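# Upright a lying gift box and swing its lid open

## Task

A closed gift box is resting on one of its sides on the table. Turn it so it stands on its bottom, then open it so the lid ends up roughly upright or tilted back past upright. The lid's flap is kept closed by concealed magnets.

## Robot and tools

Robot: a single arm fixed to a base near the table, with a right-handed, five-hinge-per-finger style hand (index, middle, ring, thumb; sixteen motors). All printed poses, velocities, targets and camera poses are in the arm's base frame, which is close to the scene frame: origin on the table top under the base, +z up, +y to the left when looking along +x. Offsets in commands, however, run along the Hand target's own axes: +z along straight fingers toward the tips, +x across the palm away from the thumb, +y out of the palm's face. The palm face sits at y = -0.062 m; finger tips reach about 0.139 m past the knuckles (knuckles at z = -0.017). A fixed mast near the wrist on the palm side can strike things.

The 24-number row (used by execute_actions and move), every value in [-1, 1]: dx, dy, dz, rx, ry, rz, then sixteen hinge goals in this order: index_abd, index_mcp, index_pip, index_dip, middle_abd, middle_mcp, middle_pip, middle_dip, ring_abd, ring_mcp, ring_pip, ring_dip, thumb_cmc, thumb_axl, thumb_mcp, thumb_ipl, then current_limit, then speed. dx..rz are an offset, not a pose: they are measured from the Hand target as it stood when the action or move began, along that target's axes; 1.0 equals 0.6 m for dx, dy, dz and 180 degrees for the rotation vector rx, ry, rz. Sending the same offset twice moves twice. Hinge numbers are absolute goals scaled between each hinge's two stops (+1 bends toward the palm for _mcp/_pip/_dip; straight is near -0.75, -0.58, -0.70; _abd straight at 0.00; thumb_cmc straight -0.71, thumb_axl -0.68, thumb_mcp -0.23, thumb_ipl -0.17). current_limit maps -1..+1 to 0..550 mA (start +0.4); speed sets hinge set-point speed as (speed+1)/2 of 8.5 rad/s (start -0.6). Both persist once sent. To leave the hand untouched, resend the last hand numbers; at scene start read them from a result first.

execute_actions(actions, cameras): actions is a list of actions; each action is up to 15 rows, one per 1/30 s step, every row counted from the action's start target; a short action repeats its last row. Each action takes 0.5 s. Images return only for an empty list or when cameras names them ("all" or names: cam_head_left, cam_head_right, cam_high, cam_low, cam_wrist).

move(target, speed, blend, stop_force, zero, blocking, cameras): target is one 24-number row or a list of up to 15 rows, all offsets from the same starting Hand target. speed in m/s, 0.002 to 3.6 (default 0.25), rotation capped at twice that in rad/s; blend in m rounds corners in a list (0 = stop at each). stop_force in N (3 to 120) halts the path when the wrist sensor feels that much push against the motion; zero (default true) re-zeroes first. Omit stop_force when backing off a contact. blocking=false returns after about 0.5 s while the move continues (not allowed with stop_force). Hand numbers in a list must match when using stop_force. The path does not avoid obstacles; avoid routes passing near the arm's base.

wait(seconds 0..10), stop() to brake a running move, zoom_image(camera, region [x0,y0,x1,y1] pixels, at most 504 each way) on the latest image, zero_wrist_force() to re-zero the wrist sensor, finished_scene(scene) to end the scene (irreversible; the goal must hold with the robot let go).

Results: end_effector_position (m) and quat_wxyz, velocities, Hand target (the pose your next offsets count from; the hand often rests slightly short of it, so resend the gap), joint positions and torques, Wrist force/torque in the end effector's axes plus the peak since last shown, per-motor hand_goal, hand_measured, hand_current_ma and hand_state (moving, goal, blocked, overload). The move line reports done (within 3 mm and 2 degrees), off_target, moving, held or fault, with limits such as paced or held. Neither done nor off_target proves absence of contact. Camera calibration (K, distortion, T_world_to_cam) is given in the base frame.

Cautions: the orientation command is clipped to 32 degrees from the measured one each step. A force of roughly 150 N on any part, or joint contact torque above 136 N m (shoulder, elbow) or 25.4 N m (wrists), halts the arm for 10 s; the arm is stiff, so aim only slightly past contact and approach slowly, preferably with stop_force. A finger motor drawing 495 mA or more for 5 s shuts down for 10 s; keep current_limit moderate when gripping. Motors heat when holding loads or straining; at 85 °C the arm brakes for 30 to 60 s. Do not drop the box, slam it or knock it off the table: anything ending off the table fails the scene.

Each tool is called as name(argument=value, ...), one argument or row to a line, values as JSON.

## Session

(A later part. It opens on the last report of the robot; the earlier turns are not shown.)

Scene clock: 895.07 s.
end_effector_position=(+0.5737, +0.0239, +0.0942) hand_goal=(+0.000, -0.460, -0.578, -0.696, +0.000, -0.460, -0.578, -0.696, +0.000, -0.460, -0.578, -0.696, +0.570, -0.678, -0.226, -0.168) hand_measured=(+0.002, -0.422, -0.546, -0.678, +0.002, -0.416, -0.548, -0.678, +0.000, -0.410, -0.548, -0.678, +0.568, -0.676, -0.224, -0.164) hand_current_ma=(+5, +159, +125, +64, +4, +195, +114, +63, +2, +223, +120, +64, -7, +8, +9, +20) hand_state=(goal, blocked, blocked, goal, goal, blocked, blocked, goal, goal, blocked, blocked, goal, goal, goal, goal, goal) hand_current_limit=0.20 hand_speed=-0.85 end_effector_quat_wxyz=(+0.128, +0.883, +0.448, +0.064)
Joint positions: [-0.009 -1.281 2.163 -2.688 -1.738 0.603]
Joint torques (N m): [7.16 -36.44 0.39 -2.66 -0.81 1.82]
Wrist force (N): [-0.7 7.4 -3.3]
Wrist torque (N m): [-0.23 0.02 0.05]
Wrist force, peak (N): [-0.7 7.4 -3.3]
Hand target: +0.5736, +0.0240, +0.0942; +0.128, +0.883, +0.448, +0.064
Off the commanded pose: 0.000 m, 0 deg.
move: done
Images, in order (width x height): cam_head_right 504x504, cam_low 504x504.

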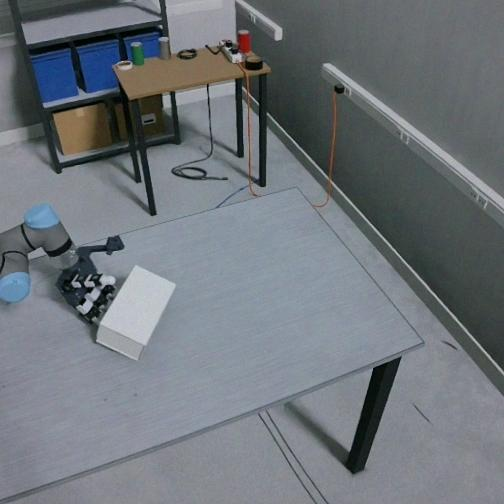

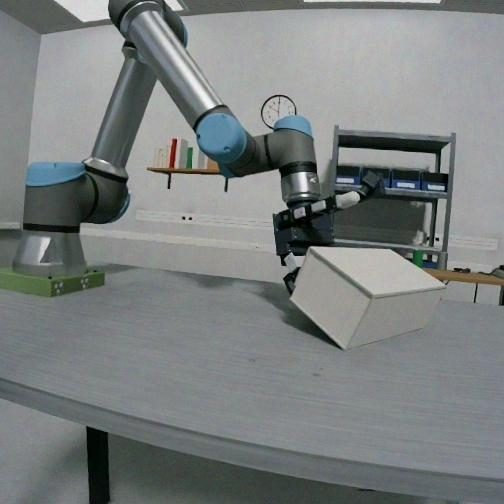

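move(
  target=[0,-0.0728,-0.0181,0,0,0,0,-0.46,-0.577,-0.696,0,-0.46,-0.577,-0.696,0,-0.46,-0.577,-0.696,0.571,-0.678,-0.226,-0.168,0.2,-0.85],
  speed=0.03,
  cameras=["cam_low","cam_head_right"],
)

zoom_image(
  camera="cam_low",
  region=[260, 180, 464, 384],
)

Scene clock: 914.47 s.
end_effector_position=(+0.5374, +0.0504, +0.0923) hand_goal=(+0.000, -0.460, -0.578, -0.696, +0.000, -0.460, -0.578, -0.696, +0.000, -0.460, -0.578, -0.696, +0.570, -0.678, -0.226, -0.168) hand_measured=(+0.002, -0.410, -0.538, -0.678, +0.002, -0.402, -0.542, -0.678, +0.000, -0.398, -0.540, -0.676, +0.568, -0.676, -0.224, -0.164) hand_current_ma=(+5, +219, +158, +69, +4, +260, +140, +68, +2, +282, +149, +79, -7, +8, +9, +20) hand_state=(goal, blocked, blocked, goal, goal, blocked, blocked, goal, goal, blocked, blocked, blocked, goal, goal, goal, goal) hand_current_limit=0.20 hand_speed=-0.85 end_effector_quat_wxyz=(+0.128, +0.883, +0.448, +0.064)
Joint positions: [0.051 -1.33 2.238 -2.703 -1.751 0.662]
Joint torques (N m): [2.68 -33.49 0.6 -2.14 -0.46 1.83]
Wrist force (N): [-0.3 9.2 -4.9]
Wrist torque (N m): [-0.22 -0.03 0.10]
Wrist force, peak (N): [-0.4 9.4 -5.0]
Hand target: +0.5373, +0.0506, +0.0923; +0.128, +0.883, +0.448, +0.064
Off the commanded pose: 0.000 m, 0 deg.
move: done
Images, in order (width x height): cam_head_right 504x504, cam_low 504x504.

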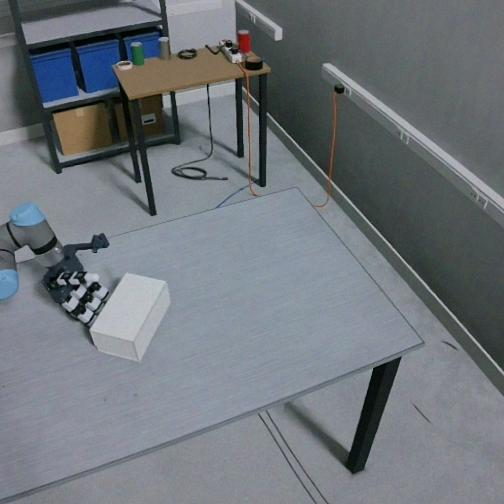

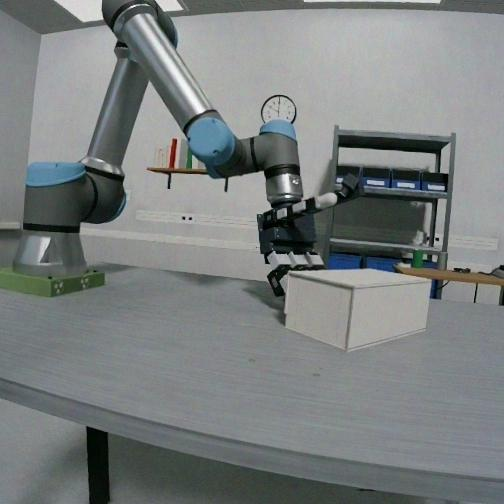

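Scaled by 2.471.

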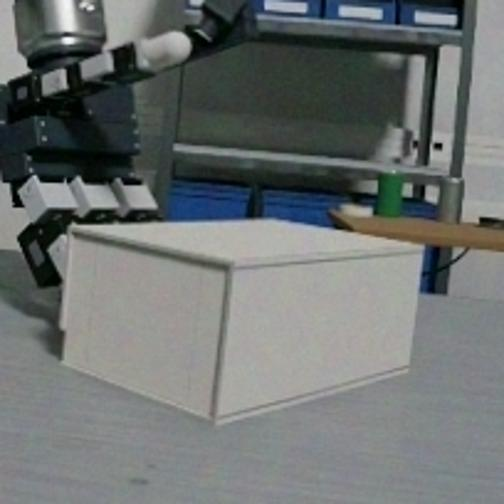

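move(
  target=[
    [0,-0.081,-0.02,0,0,0,0,-0.46,-0.577,-0.696,0,-0.46,-0.577,-0.696,0,-0.46,-0.577,-0.696,0.571,-0.678,-0.226,-0.168,0.2,-0.85],
    [0,-0.13,-0.032,0,0,0,0,0.0137,-0.577,-0.696,0,0.0137,-0.577,-0.696,0,0.0137,-0.577,-0.696,-0.714,-0.678,-0.226,-0.168,0.2,-0.6],
  ],
  speed=0.1,
  cameras=["cam_low","cam_head_right","cam_high","cam_head_left"],
)

zoom_image(
  camera="cam_low",
  region=[260, 200, 464, 404],
)

zoom_image(
  camera="cam_high",
  region=[270, 200, 450, 380],
)

Scene clock: 970.43 s.
end_effector_position=(+0.4725, +0.0979, +0.0885) hand_goal=(+0.000, +0.014, -0.578, -0.696, +0.000, +0.014, -0.578, -0.696, +0.000, +0.014, -0.578, -0.696, -0.714, -0.678, -0.226, -0.168) hand_measured=(+0.002, -0.004, -0.578, -0.694, +0.002, -0.006, -0.578, -0.694, +0.000, -0.008, -0.578, -0.694, -0.714, -0.676, -0.224, -0.164) hand_current_ma=(+4, -74, +1, +7, +3, -83, +1, +6, +2, -91, +1, +7, +0, +8, +9, +20) hand_state=(goal, goal, goal, goal, goal, blocked, goal, goal, goal, blocked, goal, goal, goal, goal, goal, goal) hand_current_limit=0.20 hand_speed=-0.60 end_effector_quat_wxyz=(+0.128, +0.883, +0.448, +0.064)
Joint positions: [0.181 -1.406 2.347 -2.711 -1.779 0.792]
Joint torques (N m): [5.34 -34.01 -20.09 -4.53 -2.25 1.49]
Wrist force (N): [-0.6 0.0 0.1]
Wrist torque (N m): [0.12 -0.06 -0.18]
Wrist force, peak (N): [-0.6 11.4 -6.0]
Hand target: +0.4725, +0.0979, +0.0886; +0.128, +0.883, +0.448, +0.064
Off the commanded pose: 0.000 m, 0 deg.
move: done
Images, in order (width x height): cam_head_left 504x504, cam_head_right 504x504, cam_high 504x504, cam_low 504x504.

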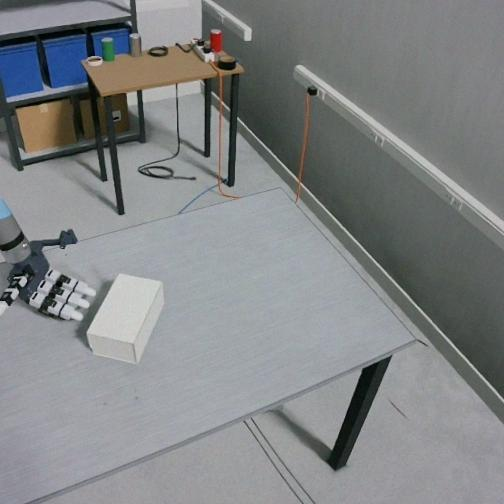

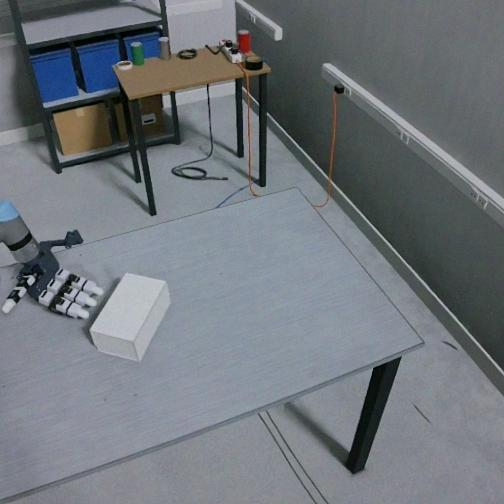

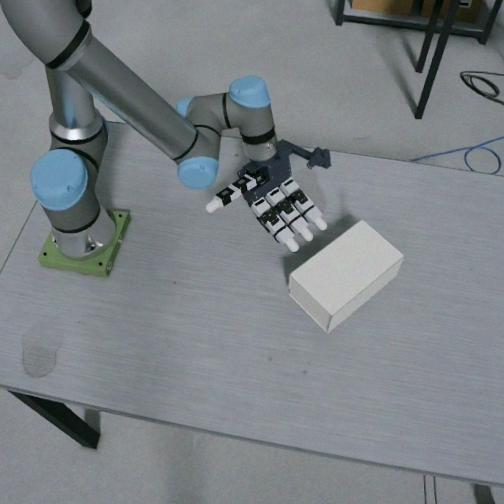

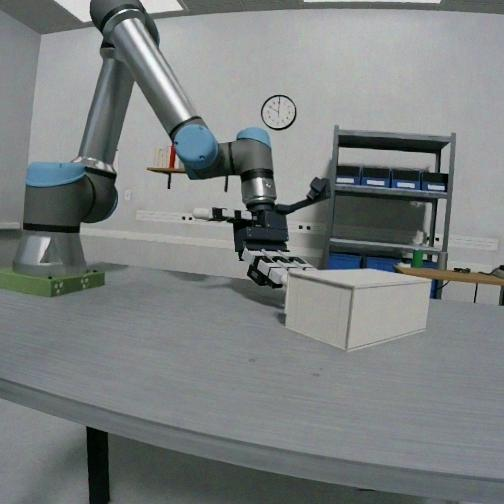

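Scaled by 2.471.

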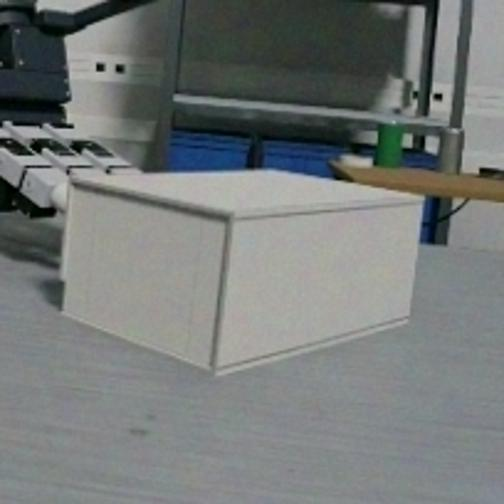

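Scaled by 2.800.

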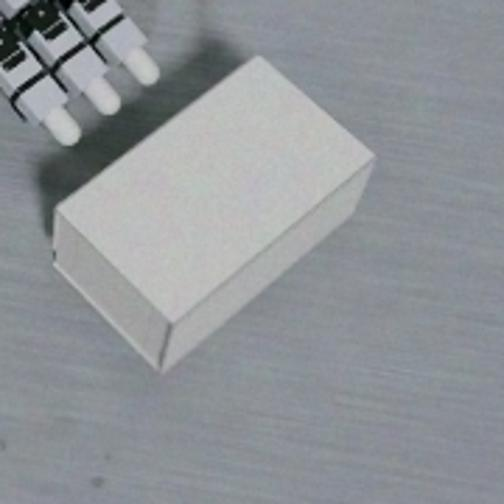

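move(
  target=[-0.0127,0.0588,0.1085,0,0,0,0,0.0137,-0.577,-0.696,0,0.0137,-0.577,-0.696,0,0.0137,-0.577,-0.696,-0.714,-0.678,-0.226,-0.168,0.5,-0.6],
  speed=0.12,
)

move(
  target=[0,0.0404,0.0101,0,0,0,0,0.0137,-0.577,-0.696,0,0.0137,-0.577,-0.696,0,0.0137,-0.577,-0.696,-0.714,-0.678,-0.226,-0.168,0.5,-0.6],
  speed=0.02,
  stop_force=3,
  cameras=["cam_low","cam_head_right","cam_high","cam_wrist"],
)

zoom_image(
  camera="cam_low",
  region=[230, 230, 380, 380],
)

zoom_image(
  camera="cam_high",
  region=[250, 200, 430, 380],
)

Scene clock: 1006.20 s.
end_effector_position=(+0.5101, +0.0609, +0.0362) hand_goal=(+0.000, +0.014, -0.578, -0.696, +0.000, +0.014, -0.578, -0.696, +0.000, +0.014, -0.578, -0.696, -0.714, -0.678, -0.226, -0.168) hand_measured=(+0.002, +0.146, -0.588, -0.698, +0.002, +0.156, -0.584, -0.698, +0.000, +0.166, -0.582, -0.696, -0.714, -0.676, -0.224, -0.164) hand_current_ma=(+3, +412, -33, -8, +3, +412, -20, -3, +2, +412, -10, +1, -1, +8, +10, +20) hand_state=(goal, blocked, goal, goal, goal, blocked, goal, goal, goal, blocked, goal, goal, goal, goal, goal, goal) hand_current_limit=0.50 hand_speed=-0.60 end_effector_quat_wxyz=(+0.128, +0.883, +0.448, +0.064)
Joint positions: [0.079 -1.221 2.331 -2.9 -1.758 0.691]
Joint torques (N m): [-12.38 0.84 -12.28 0.77 2.67 -2.01]
Wrist force (N): [-1.1 -2.4 -46.6]
Wrist torque (N m): [1.93 1.00 -0.04]
Wrist force, peak (N): [-0.5 -3.8 -57.0]
Hand target: +0.5102, +0.0609, +0.0361; +0.128, +0.883, +0.448, +0.064
Off the commanded pose: 0.000 m, 0 deg.
move: done

Scene clock: 1008.47 s.
end_effector_position=(+0.5303, +0.0461, +0.0372) hand_goal=(+0.000, +0.014, -0.578, -0.696, +0.000, +0.014, -0.578, -0.696, +0.000, +0.014, -0.578, -0.696, -0.714, -0.678, -0.226, -0.168) hand_measured=(+0.002, +0.138, -0.580, -0.696, +0.002, +0.150, -0.578, -0.696, +0.000, +0.160, -0.578, -0.696, -0.714, -0.676, -0.224, -0.164) hand_current_ma=(+3, +412, -5, -2, +3, +412, +2, +1, +2, +412, -1, +1, -1, +8, +10, +20) hand_state=(goal, blocked, goal, goal, goal, blocked, goal, goal, goal, blocked, goal, goal, goal, goal, goal, goal) hand_current_limit=0.50 hand_speed=-0.60 end_effector_quat_wxyz=(+0.128, +0.883, +0.448, +0.064)
Joint positions: [0.042 -1.202 2.293 -2.889 -1.749 0.653]
Joint torques (N m): [-10.37 -11.98 -17.56 1.36 1.81 -1.67]
Wrist force (N): [-0.6 -1.9 -21.4]
Wrist torque (N m): [0.79 0.43 -0.02]
Wrist force, peak (N): [-1.4 -2.8 -46.5]
Hand target: +0.5303, +0.0461, +0.0372; +0.128, +0.883, +0.448, +0.064
Off the commanded pose: 0.000 m, 0 deg.
move: done
camera_calibration:
cam_wrist: T_world_to_cam=[[0.010015, -0.988931, 0.148038, 0.073221], [-0.855833, 0.0680893, 0.512751, 0.396653], [-0.517155, -0.131831, -0.845678, 0.435729], [0, 0, 0, 1]] pos_world=[0.564075, 0.102845, 0.154263]
Images, in order (width x height): cam_head_right 504x504, cam_high 504x504, cam_low 504x504, cam_wrist 504x504.

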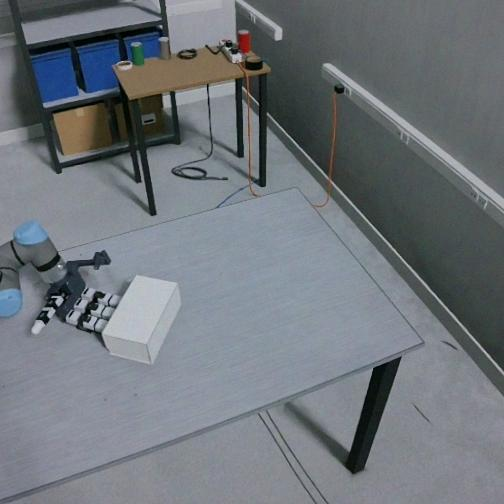

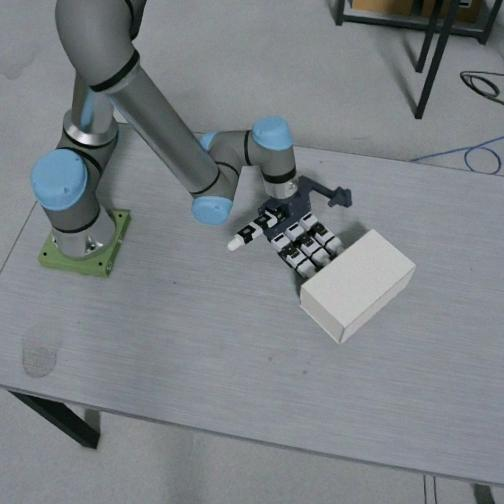

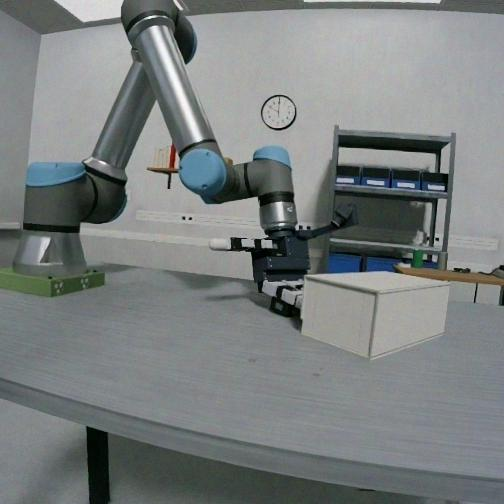

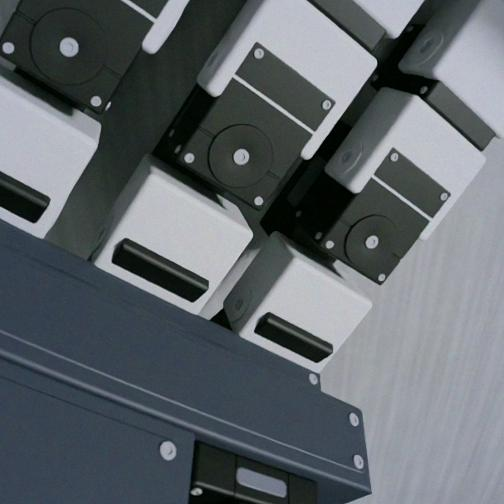

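Scaled by 3.360.

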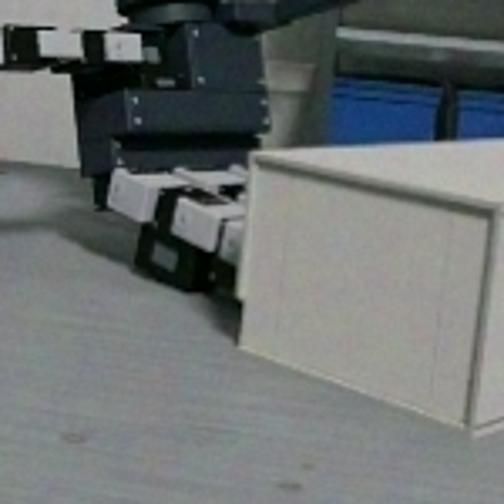

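Scaled by 2.800.

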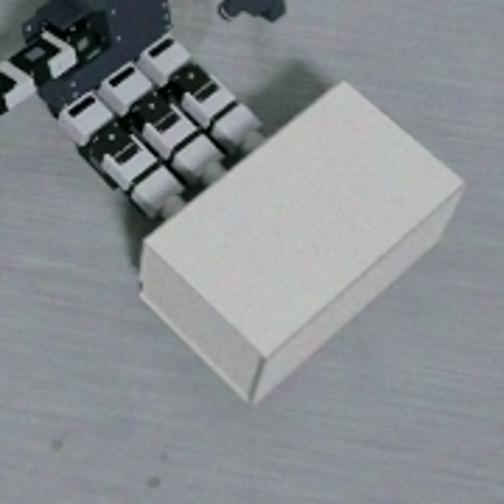

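move(
  target=[
    [0,0.002,-0.0768,0,0,0,0,-0.479,-0.285,-0.333,0,-0.479,-0.285,-0.333,0,-0.479,-0.285,-0.333,-0.714,-0.678,-0.226,-0.168,0.5,-0.6],
    [0,0.0643,-0.0235,0,0,0,0,-0.479,-0.285,-0.333,0,-0.479,-0.285,-0.333,0,-0.479,-0.285,-0.333,-0.714,-0.678,-0.226,-0.168,0.5,-0.6],
  ],
  speed=0.1,
)

move(
  target=[0,0.0404,0.0101,0,0,0,0,-0.479,-0.285,-0.333,0,-0.479,-0.285,-0.333,0,-0.479,-0.285,-0.333,-0.714,-0.678,-0.226,-0.168,0.5,-0.6],
  speed=0.015,
  stop_force=3,
  cameras=["cam_low","cam_head_right","cam_high"],
)

zoom_image(
  camera="cam_low",
  region=[230, 230, 380, 380],
)

zoom_image(
  camera="cam_high",
  region=[250, 200, 430, 380],
)

Scene clock: 1083.67 s.
end_effector_position=(+0.5568, +0.0267, +0.0617) hand_goal=(+0.000, -0.480, -0.286, -0.334, +0.000, -0.480, -0.286, -0.334, +0.000, -0.480, -0.286, -0.334, -0.714, -0.678, -0.226, -0.168) hand_measured=(+0.006, -0.322, -0.236, -0.338, +0.006, -0.308, -0.248, -0.338, +0.004, -0.300, -0.248, -0.338, -0.714, -0.676, -0.224, -0.164) hand_current_ma=(+16, +412, +205, -10, +15, +412, +150, -10, +13, +412, +151, -11, -2, +8, +10, +20) hand_state=(goal, blocked, blocked, goal, goal, blocked, blocked, goal, goal, blocked, blocked, goal, goal, goal, goal, goal) hand_current_limit=0.50 hand_speed=-0.60 end_effector_quat_wxyz=(+0.128, +0.883, +0.448, +0.064)
Joint positions: [-0.003 -1.233 2.227 -2.799 -1.739 0.609]
Joint torques (N m): [-10.77 -5.64 -14.48 -0.66 2.62 -1.96]
Wrist force (N): [-1.5 -2.6 -36.4]
Wrist torque (N m): [1.08 0.70 -0.01]
Wrist force, peak (N): [-0.4 -4.9 -47.6]
Hand target: +0.5570, +0.0267, +0.0616; +0.128, +0.883, +0.448, +0.064
Off the commanded pose: 0.000 m, 0 deg.
move: done

Scene clock: 1086.33 s.
end_effector_position=(+0.5771, +0.0119, +0.0627) hand_goal=(+0.000, -0.480, -0.286, -0.334, +0.000, -0.480, -0.286, -0.334, +0.000, -0.480, -0.286, -0.334, -0.714, -0.678, -0.226, -0.168) hand_measured=(+0.006, -0.324, -0.236, -0.334, +0.006, -0.312, -0.248, -0.332, +0.004, -0.304, -0.248, -0.334, -0.714, -0.676, -0.224, -0.164) hand_current_ma=(+16, +412, +205, -2, +15, +412, +150, +4, +13, +412, +151, -2, -2, +8, +10, +20) hand_state=(goal, blocked, blocked, goal, goal, blocked, blocked, goal, goal, blocked, blocked, goal, goal, goal, goal, goal) hand_current_limit=0.50 hand_speed=-0.60 end_effector_quat_wxyz=(+0.128, +0.883, +0.448, +0.064)
Joint positions: [-0.035 -1.208 2.182 -2.785 -1.732 0.578]
Joint torques (N m): [-10.29 -14.22 -19.78 1.11 1.82 -1.59]
Wrist force (N): [-0.6 -1.8 -18.0]
Wrist torque (N m): [0.54 0.38 0.00]
Wrist force, peak (N): [-1.6 -2.9 -36.7]
Hand target: +0.5771, +0.0119, +0.0627; +0.128, +0.883, +0.448, +0.064
Off the commanded pose: 0.000 m, 0 deg.
move: done
Images, in order (width x height): cam_head_right 504x504, cam_high 504x504, cam_low 504x504.

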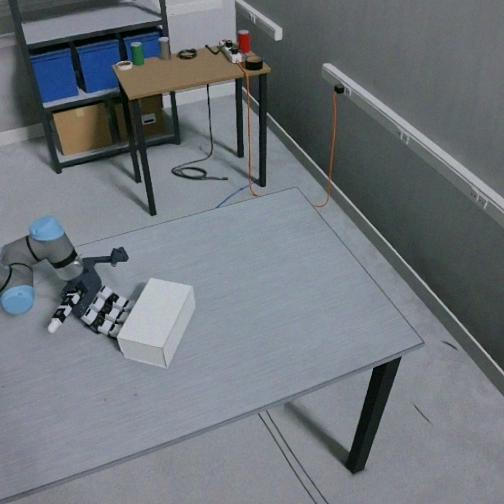

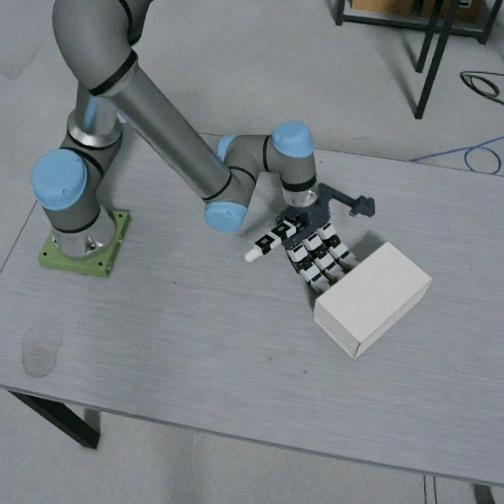

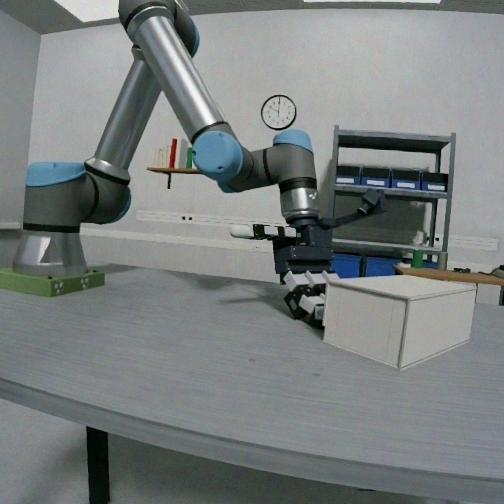

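Scaled by 3.360.

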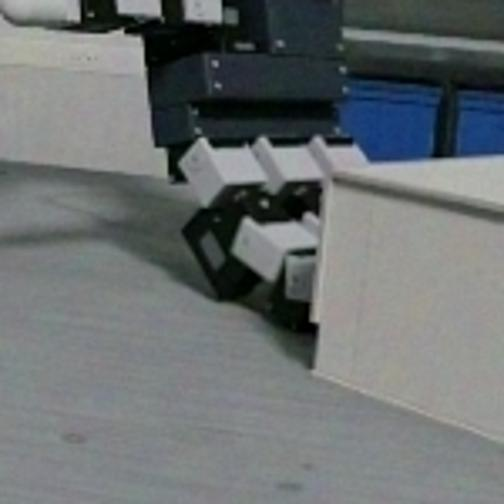

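Scaled by 2.800.

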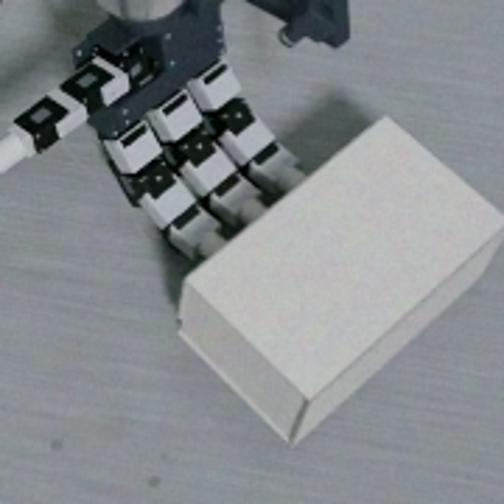

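move(
  target=[
    [0,-0.0082,-0.105,0,0,0,0,-0.397,-0.577,-0.696,0,-0.397,-0.577,-0.696,0,-0.397,-0.577,-0.696,-0.714,-0.678,-0.226,-0.168,0.5,-0.6],
    [0,0.0738,-0.0258,0,0,0,0,-0.397,-0.577,-0.696,0,-0.397,-0.577,-0.696,0,-0.397,-0.577,-0.696,-0.714,-0.678,-0.226,-0.168,0.5,-0.6],
  ],
  speed=0.1,
  cameras=["cam_low","cam_high"],
)

zoom_image(
  camera="cam_low",
  region=[250, 230, 400, 380],
)

Scene clock: 1145.83 s.
end_effector_position=(+0.6077, -0.0105, +0.0902) hand_goal=(+0.000, -0.398, -0.578, -0.696, +0.000, -0.398, -0.578, -0.696, +0.000, -0.398, -0.578, -0.696, -0.714, -0.678, -0.226, -0.168) hand_measured=(-0.002, -0.378, -0.568, -0.694, -0.002, -0.372, -0.566, -0.694, -0.002, -0.368, -0.564, -0.694, -0.714, -0.676, -0.224, -0.164) hand_current_ma=(-3, +85, +39, +4, -4, +110, +40, +4, -6, +130, +49, +6, -3, +8, +11, +20) hand_state=(goal, blocked, goal, goal, goal, blocked, goal, goal, goal, blocked, goal, goal, goal, goal, goal, goal) hand_current_limit=0.50 hand_speed=-0.60 end_effector_quat_wxyz=(+0.128, +0.883, +0.448, +0.064)
Joint positions: [-0.078 -1.223 2.094 -2.688 -1.721 0.536]
Joint torques (N m): [-17.84 -8.93 -20.8 -2.96 0.39 -1.72]
Wrist force (N): [-1.2 -17.1 -37.7]
Wrist torque (N m): [1.68 0.74 -0.41]
Wrist force, peak (N): [-1.2 -17.0 -38.0]
Hand target: +0.6078, -0.0106, +0.0901; +0.128, +0.883, +0.448, +0.064
Off the commanded pose: 0.000 m, 0 deg.
move: done
Images, in order (width x height): cam_high 504x504, cam_low 504x504.

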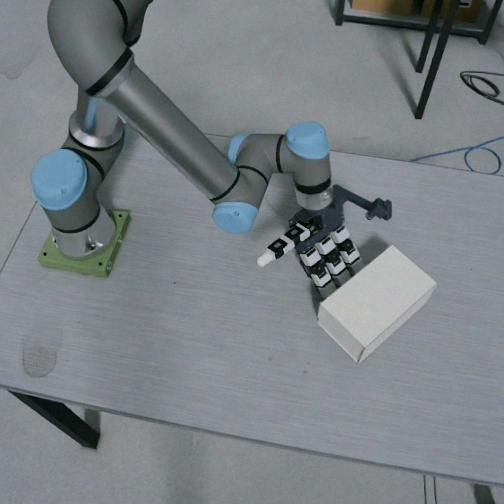

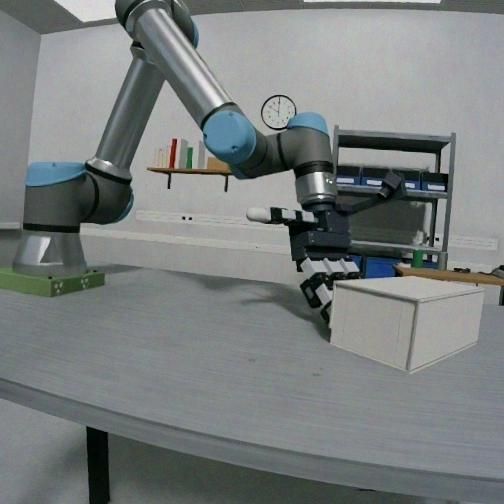

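Scaled by 3.360.

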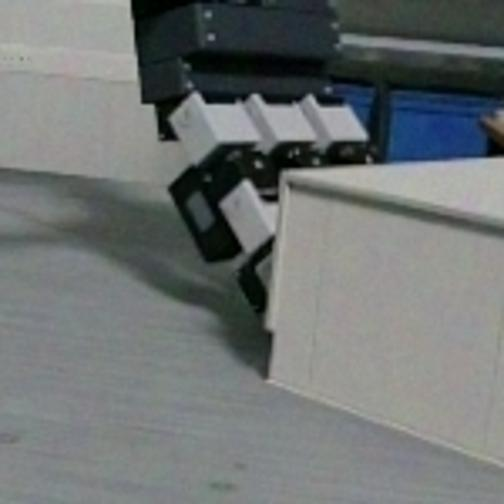

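move(
  target=[0,-0.0017,-0.021,0,0,0,0,-0.397,-0.577,-0.696,0,-0.397,-0.577,-0.696,0,-0.397,-0.577,-0.696,-0.714,-0.678,-0.226,-0.168,0.5,-0.6],
  speed=0.04,
  cameras=["cam_low","cam_high"],
)

zoom_image(
  camera="cam_low",
  region=[250, 230, 400, 380],
)

zoom_image(
  camera="cam_high",
  region=[270, 200, 450, 380],
)

Scene clock: 1162.23 s.
end_effector_position=(+0.6042, -0.0079, +0.1018) hand_goal=(+0.000, -0.398, -0.578, -0.696, +0.000, -0.398, -0.578, -0.696, +0.000, -0.398, -0.578, -0.696, -0.714, -0.678, -0.226, -0.168) hand_measured=(+0.000, -0.400, -0.576, -0.694, +0.000, -0.402, -0.576, -0.694, +0.000, -0.402, -0.576, -0.694, -0.714, -0.676, -0.224, -0.164) hand_current_ma=(+1, -10, +4, +6, +1, -11, +3, +7, -1, -12, +4, +8, -3, +8, +11, +20) hand_state=(goal, goal, goal, goal, goal, goal, goal, goal, goal, goal, goal, goal, goal, goal, goal, goal) hand_current_limit=0.50 hand_speed=-0.60 end_effector_quat_wxyz=(+0.128, +0.883, +0.448, +0.064)
Joint positions: [-0.073 -1.252 2.094 -2.658 -1.722 0.54]
Joint torques (N m): [4.68 -41.43 -7.57 -1.1 -2.1 1.55]
Wrist force (N): [-0.5 0.3 0.2]
Wrist torque (N m): [0.10 -0.05 -0.12]
Wrist force, peak (N): [-1.1 -17.1 -38.3]
Hand target: +0.6042, -0.0079, +0.1019; +0.128, +0.883, +0.448, +0.064
Off the commanded pose: 0.000 m, 0 deg.
move: done
Images, in order (width x height): cam_high 504x504, cam_low 504x504.

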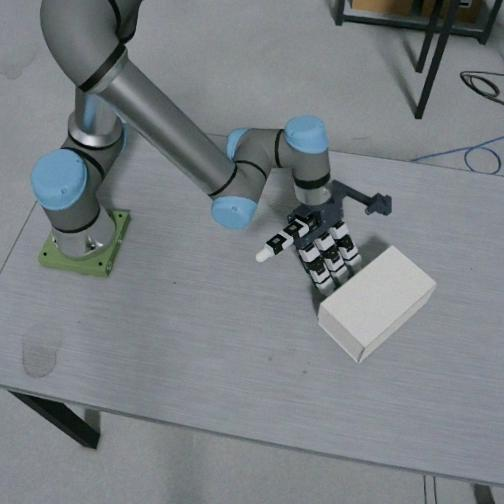

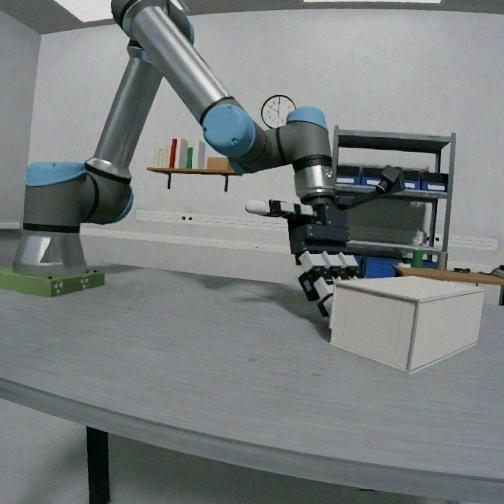

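Scaled by 3.360.

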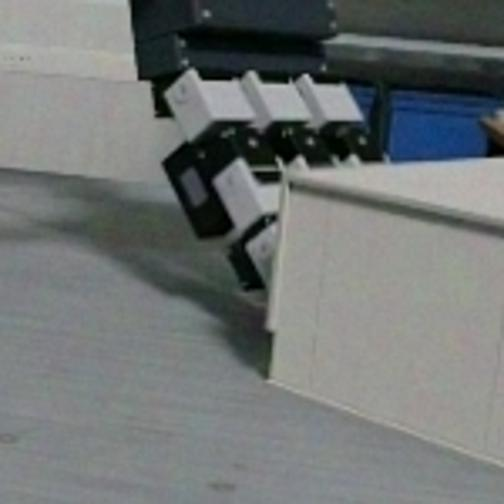

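Scaled by 2.800.

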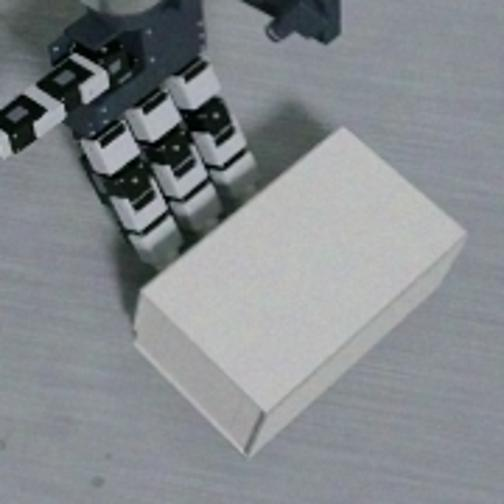

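move(
  target=[0,-0.0129,-0.0032,0,0,0,0,-0.397,-0.577,-0.696,0,-0.397,-0.577,-0.696,0,-0.397,-0.577,-0.696,-0.714,-0.678,-0.226,-0.168,0.5,-0.6],
  speed=0.04,
)

move(
  target=[0,-0.0101,0.0404,0,0,0,0,-0.397,-0.577,-0.696,0,-0.397,-0.577,-0.696,0,-0.397,-0.577,-0.696,-0.714,-0.678,-0.226,-0.168,0.5,-0.6],
  speed=0.015,
  stop_force=3,
)

Scene clock: 1172.40 s.
end_effector_position=(+0.5979, -0.0033, +0.1016) hand_goal=(+0.000, -0.398, -0.578, -0.696, +0.000, -0.398, -0.578, -0.696, +0.000, -0.398, -0.578, -0.696, -0.714, -0.678, -0.226, -0.168) hand_measured=(+0.000, -0.400, -0.576, -0.694, +0.000, -0.402, -0.576, -0.694, +0.000, -0.402, -0.576, -0.694, -0.714, -0.676, -0.224, -0.164) hand_current_ma=(+1, -10, +4, +6, +1, -11, +3, +7, -1, -12, +3, +8, -3, +8, +11, +20) hand_state=(goal, goal, goal, goal, goal, goal, goal, goal, goal, goal, goal, goal, goal, goal, goal, goal) hand_current_limit=0.50 hand_speed=-0.60 end_effector_quat_wxyz=(+0.128, +0.883, +0.448, +0.064)
Joint positions: [-0.064 -1.262 2.109 -2.662 -1.724 0.549]
Joint torques (N m): [5.51 -43.68 -3.79 -4.53 -2.17 1.79]
Wrist force (N): [-0.2 0.1 0.0]
Wrist torque (N m): [0.09 -0.08 -0.11]
Wrist force, peak (N): [-0.6 0.3 0.4]
Hand target: +0.5978, -0.0032, +0.1015; +0.128, +0.883, +0.448, +0.064
Off the commanded pose: 0.000 m, 0 deg.
move: done

Scene clock: 1173.97 s.
end_effector_position=(+0.5979, -0.0033, +0.0961) hand_goal=(+0.000, -0.398, -0.578, -0.696, +0.000, -0.398, -0.578, -0.696, +0.000, -0.398, -0.578, -0.696, -0.714, -0.678, -0.226, -0.168) hand_measured=(+0.000, -0.402, -0.576, -0.694, +0.000, -0.402, -0.576, -0.694, +0.000, -0.398, -0.578, -0.698, -0.714, -0.676, -0.224, -0.164) hand_current_ma=(+1, -11, +4, +6, +1, -11, +3, +7, -2, -2, +2, -8, -3, +8, +11, +20) hand_state=(goal, goal, goal, goal, goal, goal, goal, goal, goal, goal, goal, goal, goal, goal, goal, goal) hand_current_limit=0.50 hand_speed=-0.60 end_effector_quat_wxyz=(+0.128, +0.883, +0.448, +0.064)
Joint positions: [-0.064 -1.251 2.113 -2.677 -1.725 0.549]
Joint torques (N m): [1.48 -40.74 -25.2 -0.83 -0.7 1.48]
Wrist force (N): [-0.5 -1.7 -3.0]
Wrist torque (N m): [0.20 0.15 -0.21]
Wrist force, peak (N): [-0.7 -6.2 -11.4]
Hand target: +0.5979, -0.0033, +0.0961; +0.128, +0.883, +0.448, +0.064 (not the last commanded pose)
Off the commanded pose: 0.020 m, 0 deg.
move: contact

move(
  target=[0,0.0018,-0.0073,0,0,0,0,-0.397,-0.577,-0.696,0,-0.397,-0.577,-0.696,0,-0.397,-0.577,-0.696,-0.714,-0.678,-0.226,-0.168,0.5,-0.6],
  speed=0.04,
)

move(
  target=[0,0.0404,0.0101,0,0,0,0,-0.397,-0.577,-0.696,0,-0.397,-0.577,-0.696,0,-0.397,-0.577,-0.696,-0.714,-0.678,-0.226,-0.168,0.5,-0.6],
  speed=0.01,
  stop_force=3,
  cameras=["cam_low","cam_high"],
)

zoom_image(
  camera="cam_low",
  region=[250, 230, 400, 380],
)

Scene clock: 1192.93 s.
end_effector_position=(+0.5978, -0.0031, +0.1005) hand_goal=(+0.000, -0.398, -0.578, -0.696, +0.000, -0.398, -0.578, -0.696, +0.000, -0.398, -0.578, -0.696, -0.714, -0.678, -0.226, -0.168) hand_measured=(+0.000, -0.402, -0.576, -0.694, +0.000, -0.402, -0.576, -0.694, +0.000, -0.402, -0.578, -0.698, -0.714, -0.676, -0.224, -0.164) hand_current_ma=(+1, -11, +4, +6, +1, -11, +3, +7, -2, -12, +2, -8, -3, +8, +11, +20) hand_state=(goal, goal, goal, goal, goal, goal, goal, goal, goal, goal, goal, goal, goal, goal, goal, goal) hand_current_limit=0.50 hand_speed=-0.60 end_effector_quat_wxyz=(+0.128, +0.883, +0.448, +0.064)
Joint positions: [-0.064 -1.26 2.11 -2.665 -1.725 0.549]
Joint torques (N m): [5.31 -44.92 -25.03 -1.07 -2.1 1.67]
Wrist force (N): [-0.5 -0.1 0.1]
Wrist torque (N m): [0.05 -0.04 -0.13]
Wrist force, peak (N): [-0.7 -1.6 -3.3]
Hand target: +0.5978, -0.0031, +0.1006; +0.128, +0.883, +0.448, +0.064
Off the commanded pose: 0.000 m, 0 deg.
move: done

Scene clock: 1196.40 s.
end_effector_position=(+0.6179, -0.0179, +0.1017) hand_goal=(+0.000, -0.398, -0.578, -0.696, +0.000, -0.398, -0.578, -0.696, +0.000, -0.398, -0.578, -0.696, -0.714, -0.678, -0.226, -0.168) hand_measured=(+0.000, -0.408, -0.582, -0.696, +0.000, -0.408, -0.580, -0.694, +0.000, -0.404, -0.578, -0.698, -0.714, -0.676, -0.224, -0.164) hand_current_ma=(+1, -39, -14, -1, +1, -34, -5, +3, -2, -24, -1, -8, -3, +8, +11, +20) hand_state=(goal, goal, goal, goal, goal, goal, goal, goal, goal, goal, goal, goal, goal, goal, goal, goal) hand_current_limit=0.50 hand_speed=-0.60 end_effector_quat_wxyz=(+0.128, +0.883, +0.448, +0.064)
Joint positions: [-0.091 -1.23 2.061 -2.65 -1.718 0.523]
Joint torques (N m): [-8.95 -24.45 -26.64 -1.23 1.15 -1.77]
Wrist force (N): [-0.5 -1.5 -1.1]
Wrist torque (N m): [0.23 -0.01 -0.04]
Wrist force, peak (N): [-0.5 -2.2 -1.8]
Hand target: +0.6179, -0.0179, +0.1017; +0.128, +0.883, +0.448, +0.064
Off the commanded pose: 0.000 m, 0 deg.
move: done
Images, in order (width x height): cam_high 504x504, cam_low 504x504.

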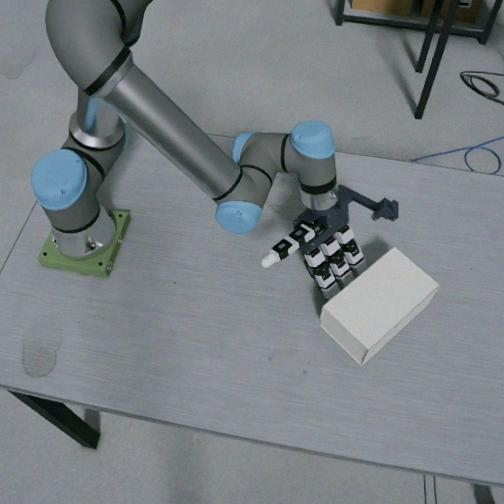

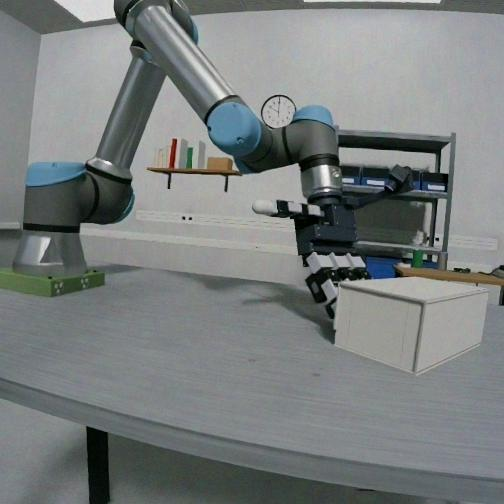

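Scaled by 3.360.

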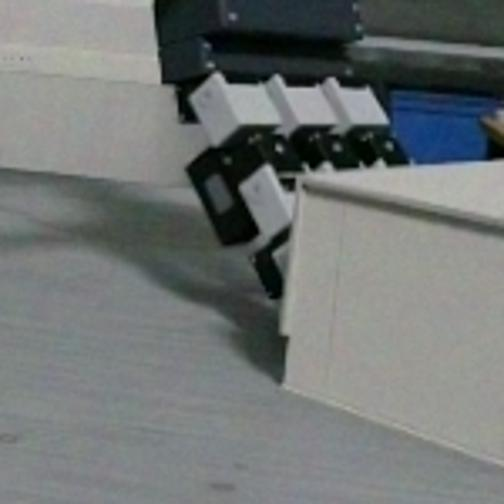

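move(
  target=[0,0.0153,-0.0477,0,0,0,0,-0.397,-0.577,-0.696,0,-0.397,-0.577,-0.696,0,-0.397,-0.577,-0.696,-0.714,-0.678,-0.226,-0.168,0.7,-0.6],
  speed=0.03,
  cameras=["cam_low","cam_high"],
)

zoom_image(
  camera="cam_low",
  region=[250, 230, 400, 380],
)

Scene clock: 1217.93 s.
end_effector_position=(+0.6185, -0.0183, +0.1316) hand_goal=(+0.000, -0.398, -0.578, -0.696, +0.000, -0.398, -0.578, -0.696, +0.000, -0.398, -0.578, -0.696, -0.714, -0.678, -0.226, -0.168) hand_measured=(+0.000, -0.416, -0.588, -0.700, +0.000, -0.416, -0.586, -0.698, +0.000, -0.414, -0.584, -0.698, -0.714, -0.676, -0.224, -0.164) hand_current_ma=(+1, -71, -36, -11, +1, -69, -24, -7, -2, -61, -19, -8, -3, +8, +11, +20) hand_state=(goal, goal, goal, goal, goal, goal, goal, goal, goal, goal, goal, goal, goal, goal, goal, goal) hand_current_limit=0.70 hand_speed=-0.60 end_effector_quat_wxyz=(+0.128, +0.883, +0.448, +0.064)
Joint positions: [-0.091 -1.285 2.034 -2.568 -1.718 0.522]
Joint torques (N m): [-8.69 -43.23 -28.85 -1.81 1.02 -1.7]
Wrist force (N): [-0.6 -1.9 0.6]
Wrist torque (N m): [0.21 -0.05 -0.11]
Wrist force, peak (N): [-0.6 -1.9 1.3]
Hand target: +0.6185, -0.0183, +0.1317; +0.128, +0.883, +0.448, +0.064
Off the commanded pose: 0.000 m, 0 deg.
move: done
Images, in order (width x height): cam_high 504x504, cam_low 504x504.

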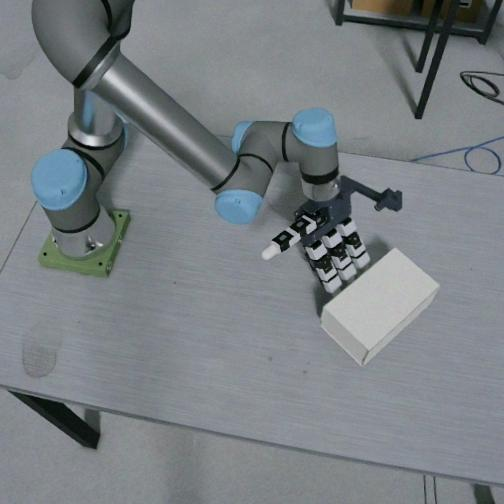

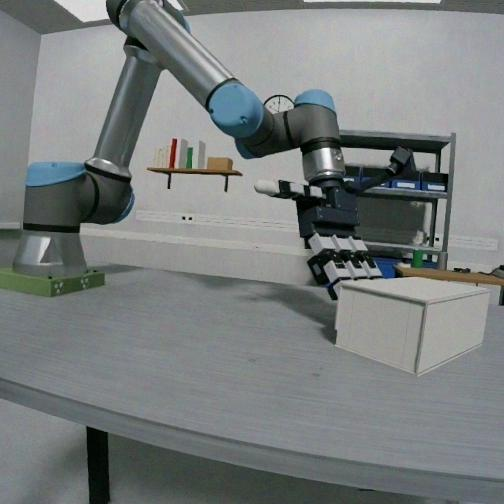

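Scaled by 3.360.

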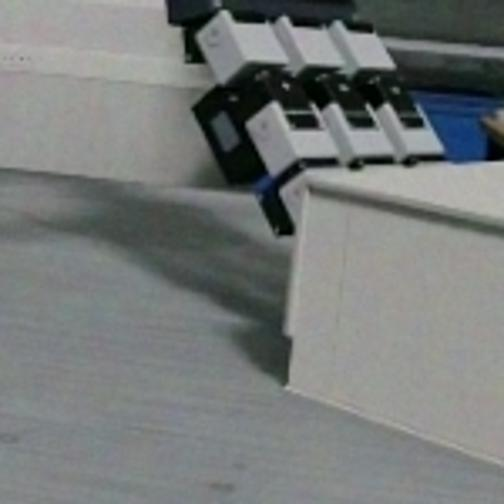

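move(
  target=[
    [0,-0.0194,-0.0048,0,0,0,0,-0.397,-0.577,-0.696,0,-0.397,-0.577,-0.696,0,-0.397,-0.577,-0.696,-0.714,-0.678,-0.226,-0.168,0.7,-0.6],
    [0,-0.0328,0.0487,0,0,0,0,-0.397,-0.577,-0.696,0,-0.397,-0.577,-0.696,0,-0.397,-0.577,-0.696,-0.714,-0.678,-0.226,-0.168,0.7,-0.6],
  ],
  speed=0.05,
)

move(
  target=[0,0.0404,0.0101,0,0,0,0,-0.397,-0.577,-0.696,0,-0.397,-0.577,-0.696,0,-0.397,-0.577,-0.696,-0.714,-0.678,-0.226,-0.168,0.7,-0.6],
  speed=0.01,
  stop_force=3,
)

move(
  target=[0,0.0032,-0.0129,0,0,0,0,-0.397,-0.577,-0.696,0,-0.397,-0.577,-0.696,0,-0.397,-0.577,-0.696,-0.714,-0.678,-0.226,-0.168,0.7,-0.6],
  speed=0.02,
  cameras=["cam_low"],
)

zoom_image(
  camera="cam_low",
  region=[250, 230, 400, 380],
)

Scene clock: 1280.67 s.
end_effector_position=(+0.6099, -0.0120, +0.0982) hand_goal=(+0.000, -0.398, -0.578, -0.696, +0.000, -0.398, -0.578, -0.696, +0.000, -0.398, -0.578, -0.696, -0.714, -0.678, -0.226, -0.168) hand_measured=(+0.000, -0.410, -0.584, -0.700, +0.000, -0.412, -0.584, -0.698, +0.000, -0.414, -0.584, -0.698, -0.714, -0.676, -0.224, -0.164) hand_current_ma=(+1, -47, -20, -9, +1, -54, -17, -7, -2, -59, -18, -8, -3, +8, +11, +20) hand_state=(goal, goal, goal, goal, goal, goal, goal, goal, goal, goal, goal, goal, goal, goal, goal, goal) hand_current_limit=0.70 hand_speed=-0.60 end_effector_quat_wxyz=(+0.128, +0.883, +0.448, +0.064)
Joint positions: [-0.08 -1.236 2.083 -2.664 -1.721 0.533]
Joint torques (N m): [-8.3 -24.17 -6.05 -4.85 1.15 -1.64]
Wrist force (N): [-0.8 0.2 0.0]
Wrist torque (N m): [0.10 0.00 -0.04]
Wrist force, peak (N): [-0.7 -2.1 0.7]
Hand target: +0.6099, -0.0120, +0.0981; +0.128, +0.883, +0.448, +0.064
Off the commanded pose: 0.000 m, 0 deg.
move: done

Scene clock: 1284.13 s.
end_effector_position=(+0.6301, -0.0268, +0.0992) hand_goal=(+0.000, -0.398, -0.578, -0.696, +0.000, -0.398, -0.578, -0.696, +0.000, -0.398, -0.578, -0.696, -0.714, -0.678, -0.226, -0.168) hand_measured=(+0.000, -0.410, -0.584, -0.700, +0.000, -0.412, -0.584, -0.698, +0.000, -0.412, -0.584, -0.698, -0.714, -0.676, -0.224, -0.164) hand_current_ma=(-1, -49, -20, -9, +0, -55, -17, -7, -1, -58, -18, -8, -3, +8, +11, +20) hand_state=(goal, goal, goal, goal, goal, goal, goal, goal, goal, goal, goal, goal, goal, goal, goal, goal) hand_current_limit=0.70 hand_speed=-0.60 end_effector_quat_wxyz=(+0.128, +0.883, +0.448, +0.064)
Joint positions: [-0.106 -1.205 2.032 -2.648 -1.714 0.508]
Joint torques (N m): [-8.04 -26.69 -27.11 -1.53 1.27 -1.77]
Wrist force (N): [-0.5 -1.4 0.1]
Wrist torque (N m): [0.24 -0.06 -0.06]
Wrist force, peak (N): [-0.4 -1.7 -3.0]
Hand target: +0.6301, -0.0268, +0.0992; +0.128, +0.883, +0.448, +0.064
Off the commanded pose: 0.000 m, 0 deg.
move: done

Scene clock: 1285.00 s.
end_effector_position=(+0.6298, -0.0266, +0.1070) hand_goal=(+0.000, -0.398, -0.578, -0.696, +0.000, -0.398, -0.578, -0.696, +0.000, -0.398, -0.578, -0.696, -0.714, -0.678, -0.226, -0.168) hand_measured=(+0.000, -0.414, -0.588, -0.700, +0.000, -0.414, -0.584, -0.698, +0.000, -0.414, -0.584, -0.698, -0.714, -0.676, -0.224, -0.164) hand_current_ma=(-1, -67, -32, -10, +0, -66, -22, -7, -1, -60, -18, -8, -3, +8, +11, +20) hand_state=(goal, goal, goal, goal, goal, goal, goal, goal, goal, goal, goal, goal, goal, goal, goal, goal) hand_current_limit=0.70 hand_speed=-0.60 end_effector_quat_wxyz=(+0.128, +0.883, +0.448, +0.064)
Joint positions: [-0.105 -1.22 2.027 -2.627 -1.714 0.508]
Joint torques (N m): [5.06 -47.1 -27.27 -1.8 -2.31 1.57]
Wrist force (N): [-0.7 -1.3 1.3]
Wrist torque (N m): [0.19 -0.06 -0.07]
Wrist force, peak (N): [-0.7 -1.3 1.5]
Hand target: +0.6298, -0.0266, +0.1071; +0.128, +0.883, +0.448, +0.064
Off the commanded pose: 0.000 m, 0 deg.
move: done
Images, in order (width x height): cam_low 504x504.

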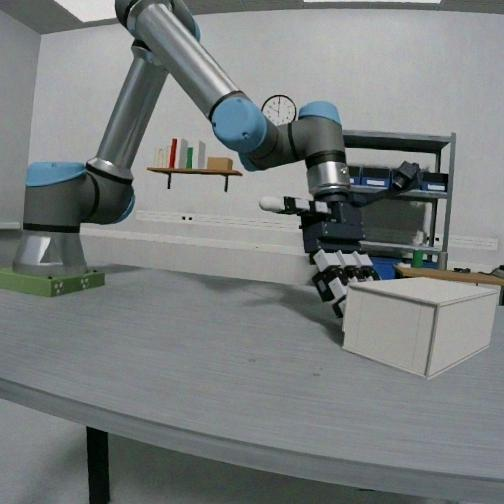

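Scaled by 3.360.

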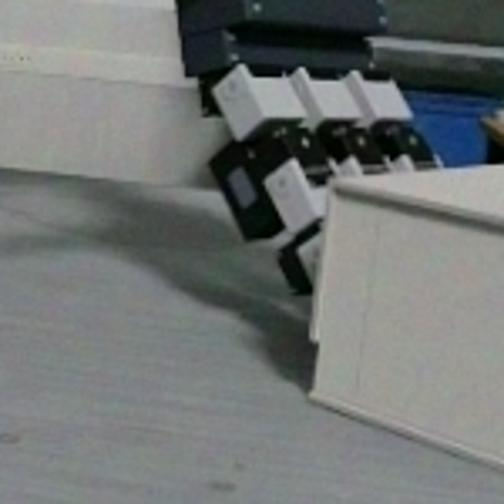

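zoom_image(
  camera="cam_low",
  region=[325, 265, 395, 335],
)

zoom_image(
  camera="cam_low",
  region=[330, 265, 504, 385],
)

Scaled by 7.200.

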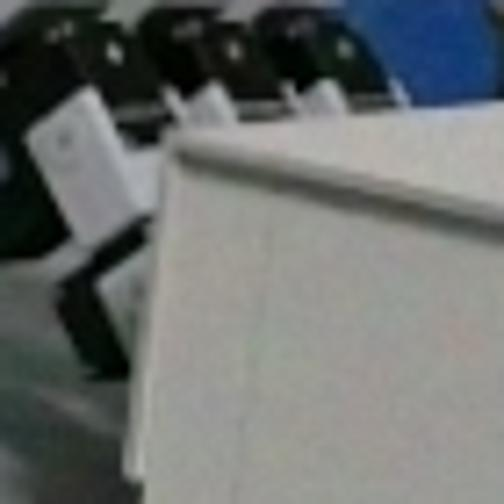

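Scaled by 2.897.

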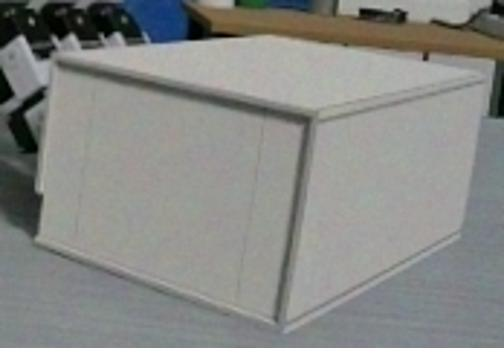

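move(
  target=[
    [0,-0.013,-0.0032,0,0,0,0,-0.397,-0.577,-0.696,0,-0.397,-0.577,-0.696,0,-0.397,-0.577,-0.696,-0.714,-0.678,-0.226,-0.168,0.8,-0.6],
    [0,-0.0165,0.011,0,0,0,0,-0.397,-0.577,-0.696,0,-0.397,-0.577,-0.696,0,-0.397,-0.577,-0.696,-0.714,-0.678,-0.226,-0.168,0.8,-0.6],
    [0,0.0095,0.0173,0,0,0,0,-0.397,-0.577,-0.696,0,-0.397,-0.577,-0.696,0,-0.397,-0.577,-0.696,-0.714,-0.678,-0.226,-0.168,0.8,-0.6],
    [0,0.0372,0.0023,0,0,0,0,-0.397,-0.577,-0.696,0,-0.397,-0.577,-0.696,0,-0.397,-0.577,-0.696,-0.714,-0.678,-0.226,-0.168,0.8,-0.6],
  ],
  speed=[0.06,0.06,0.04,0.02],
  blend=[0.001,0.001,0.001,0],
  cameras=["cam_low"],
)

zoom_image(
  camera="cam_low",
  region=[330, 250, 504, 390],
)

Scene clock: 1741.57 s.
end_effector_position=(+0.6473, -0.0394, +0.1120) hand_goal=(+0.000, -0.398, -0.578, -0.696, +0.000, -0.398, -0.578, -0.696, +0.000, -0.398, -0.578, -0.696, -0.714, -0.678, -0.226, -0.168) hand_measured=(+0.000, -0.416, -0.588, -0.700, +0.000, -0.416, -0.586, -0.698, +0.000, -0.414, -0.584, -0.698, -0.714, -0.676, -0.224, -0.164) hand_current_ma=(-1, -69, -34, -10, +0, -68, -24, -7, -1, -64, -20, -8, -3, +8, +11, +20) hand_state=(goal, goal, goal, goal, goal, goal, goal, goal, goal, goal, goal, goal, goal, goal, goal, goal) hand_current_limit=0.80 hand_speed=-0.60 end_effector_quat_wxyz=(+0.128, +0.883, +0.448, +0.064)
Joint positions: [-0.126 -1.2 1.978 -2.602 -1.709 0.488]
Joint torques (N m): [-8.15 -46.82 -28.45 -1.4 1.14 -1.66]
Wrist force (N): [-0.4 -1.6 1.4]
Wrist torque (N m): [0.12 -0.07 -0.08]
Wrist force, peak (N): [-0.7 -2.0 -2.0]
Hand target: +0.6474, -0.0394, +0.1121; +0.128, +0.883, +0.448, +0.064
Off the commanded pose: 0.000 m, 0 deg.
move: done
Images, in order (width x height): cam_low 504x504.

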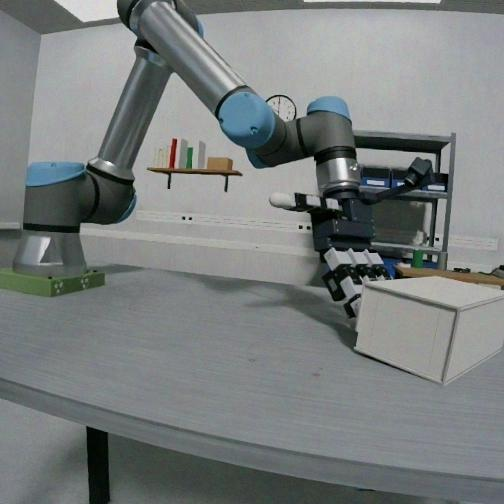

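Scaled by 2.897.

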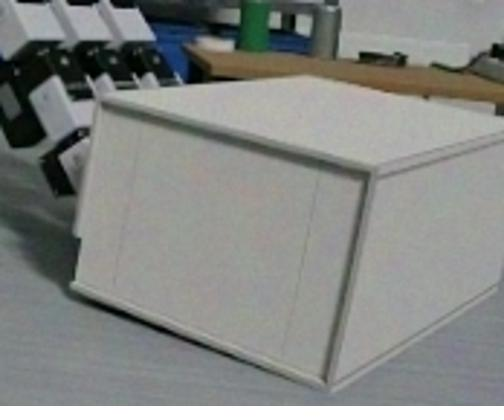

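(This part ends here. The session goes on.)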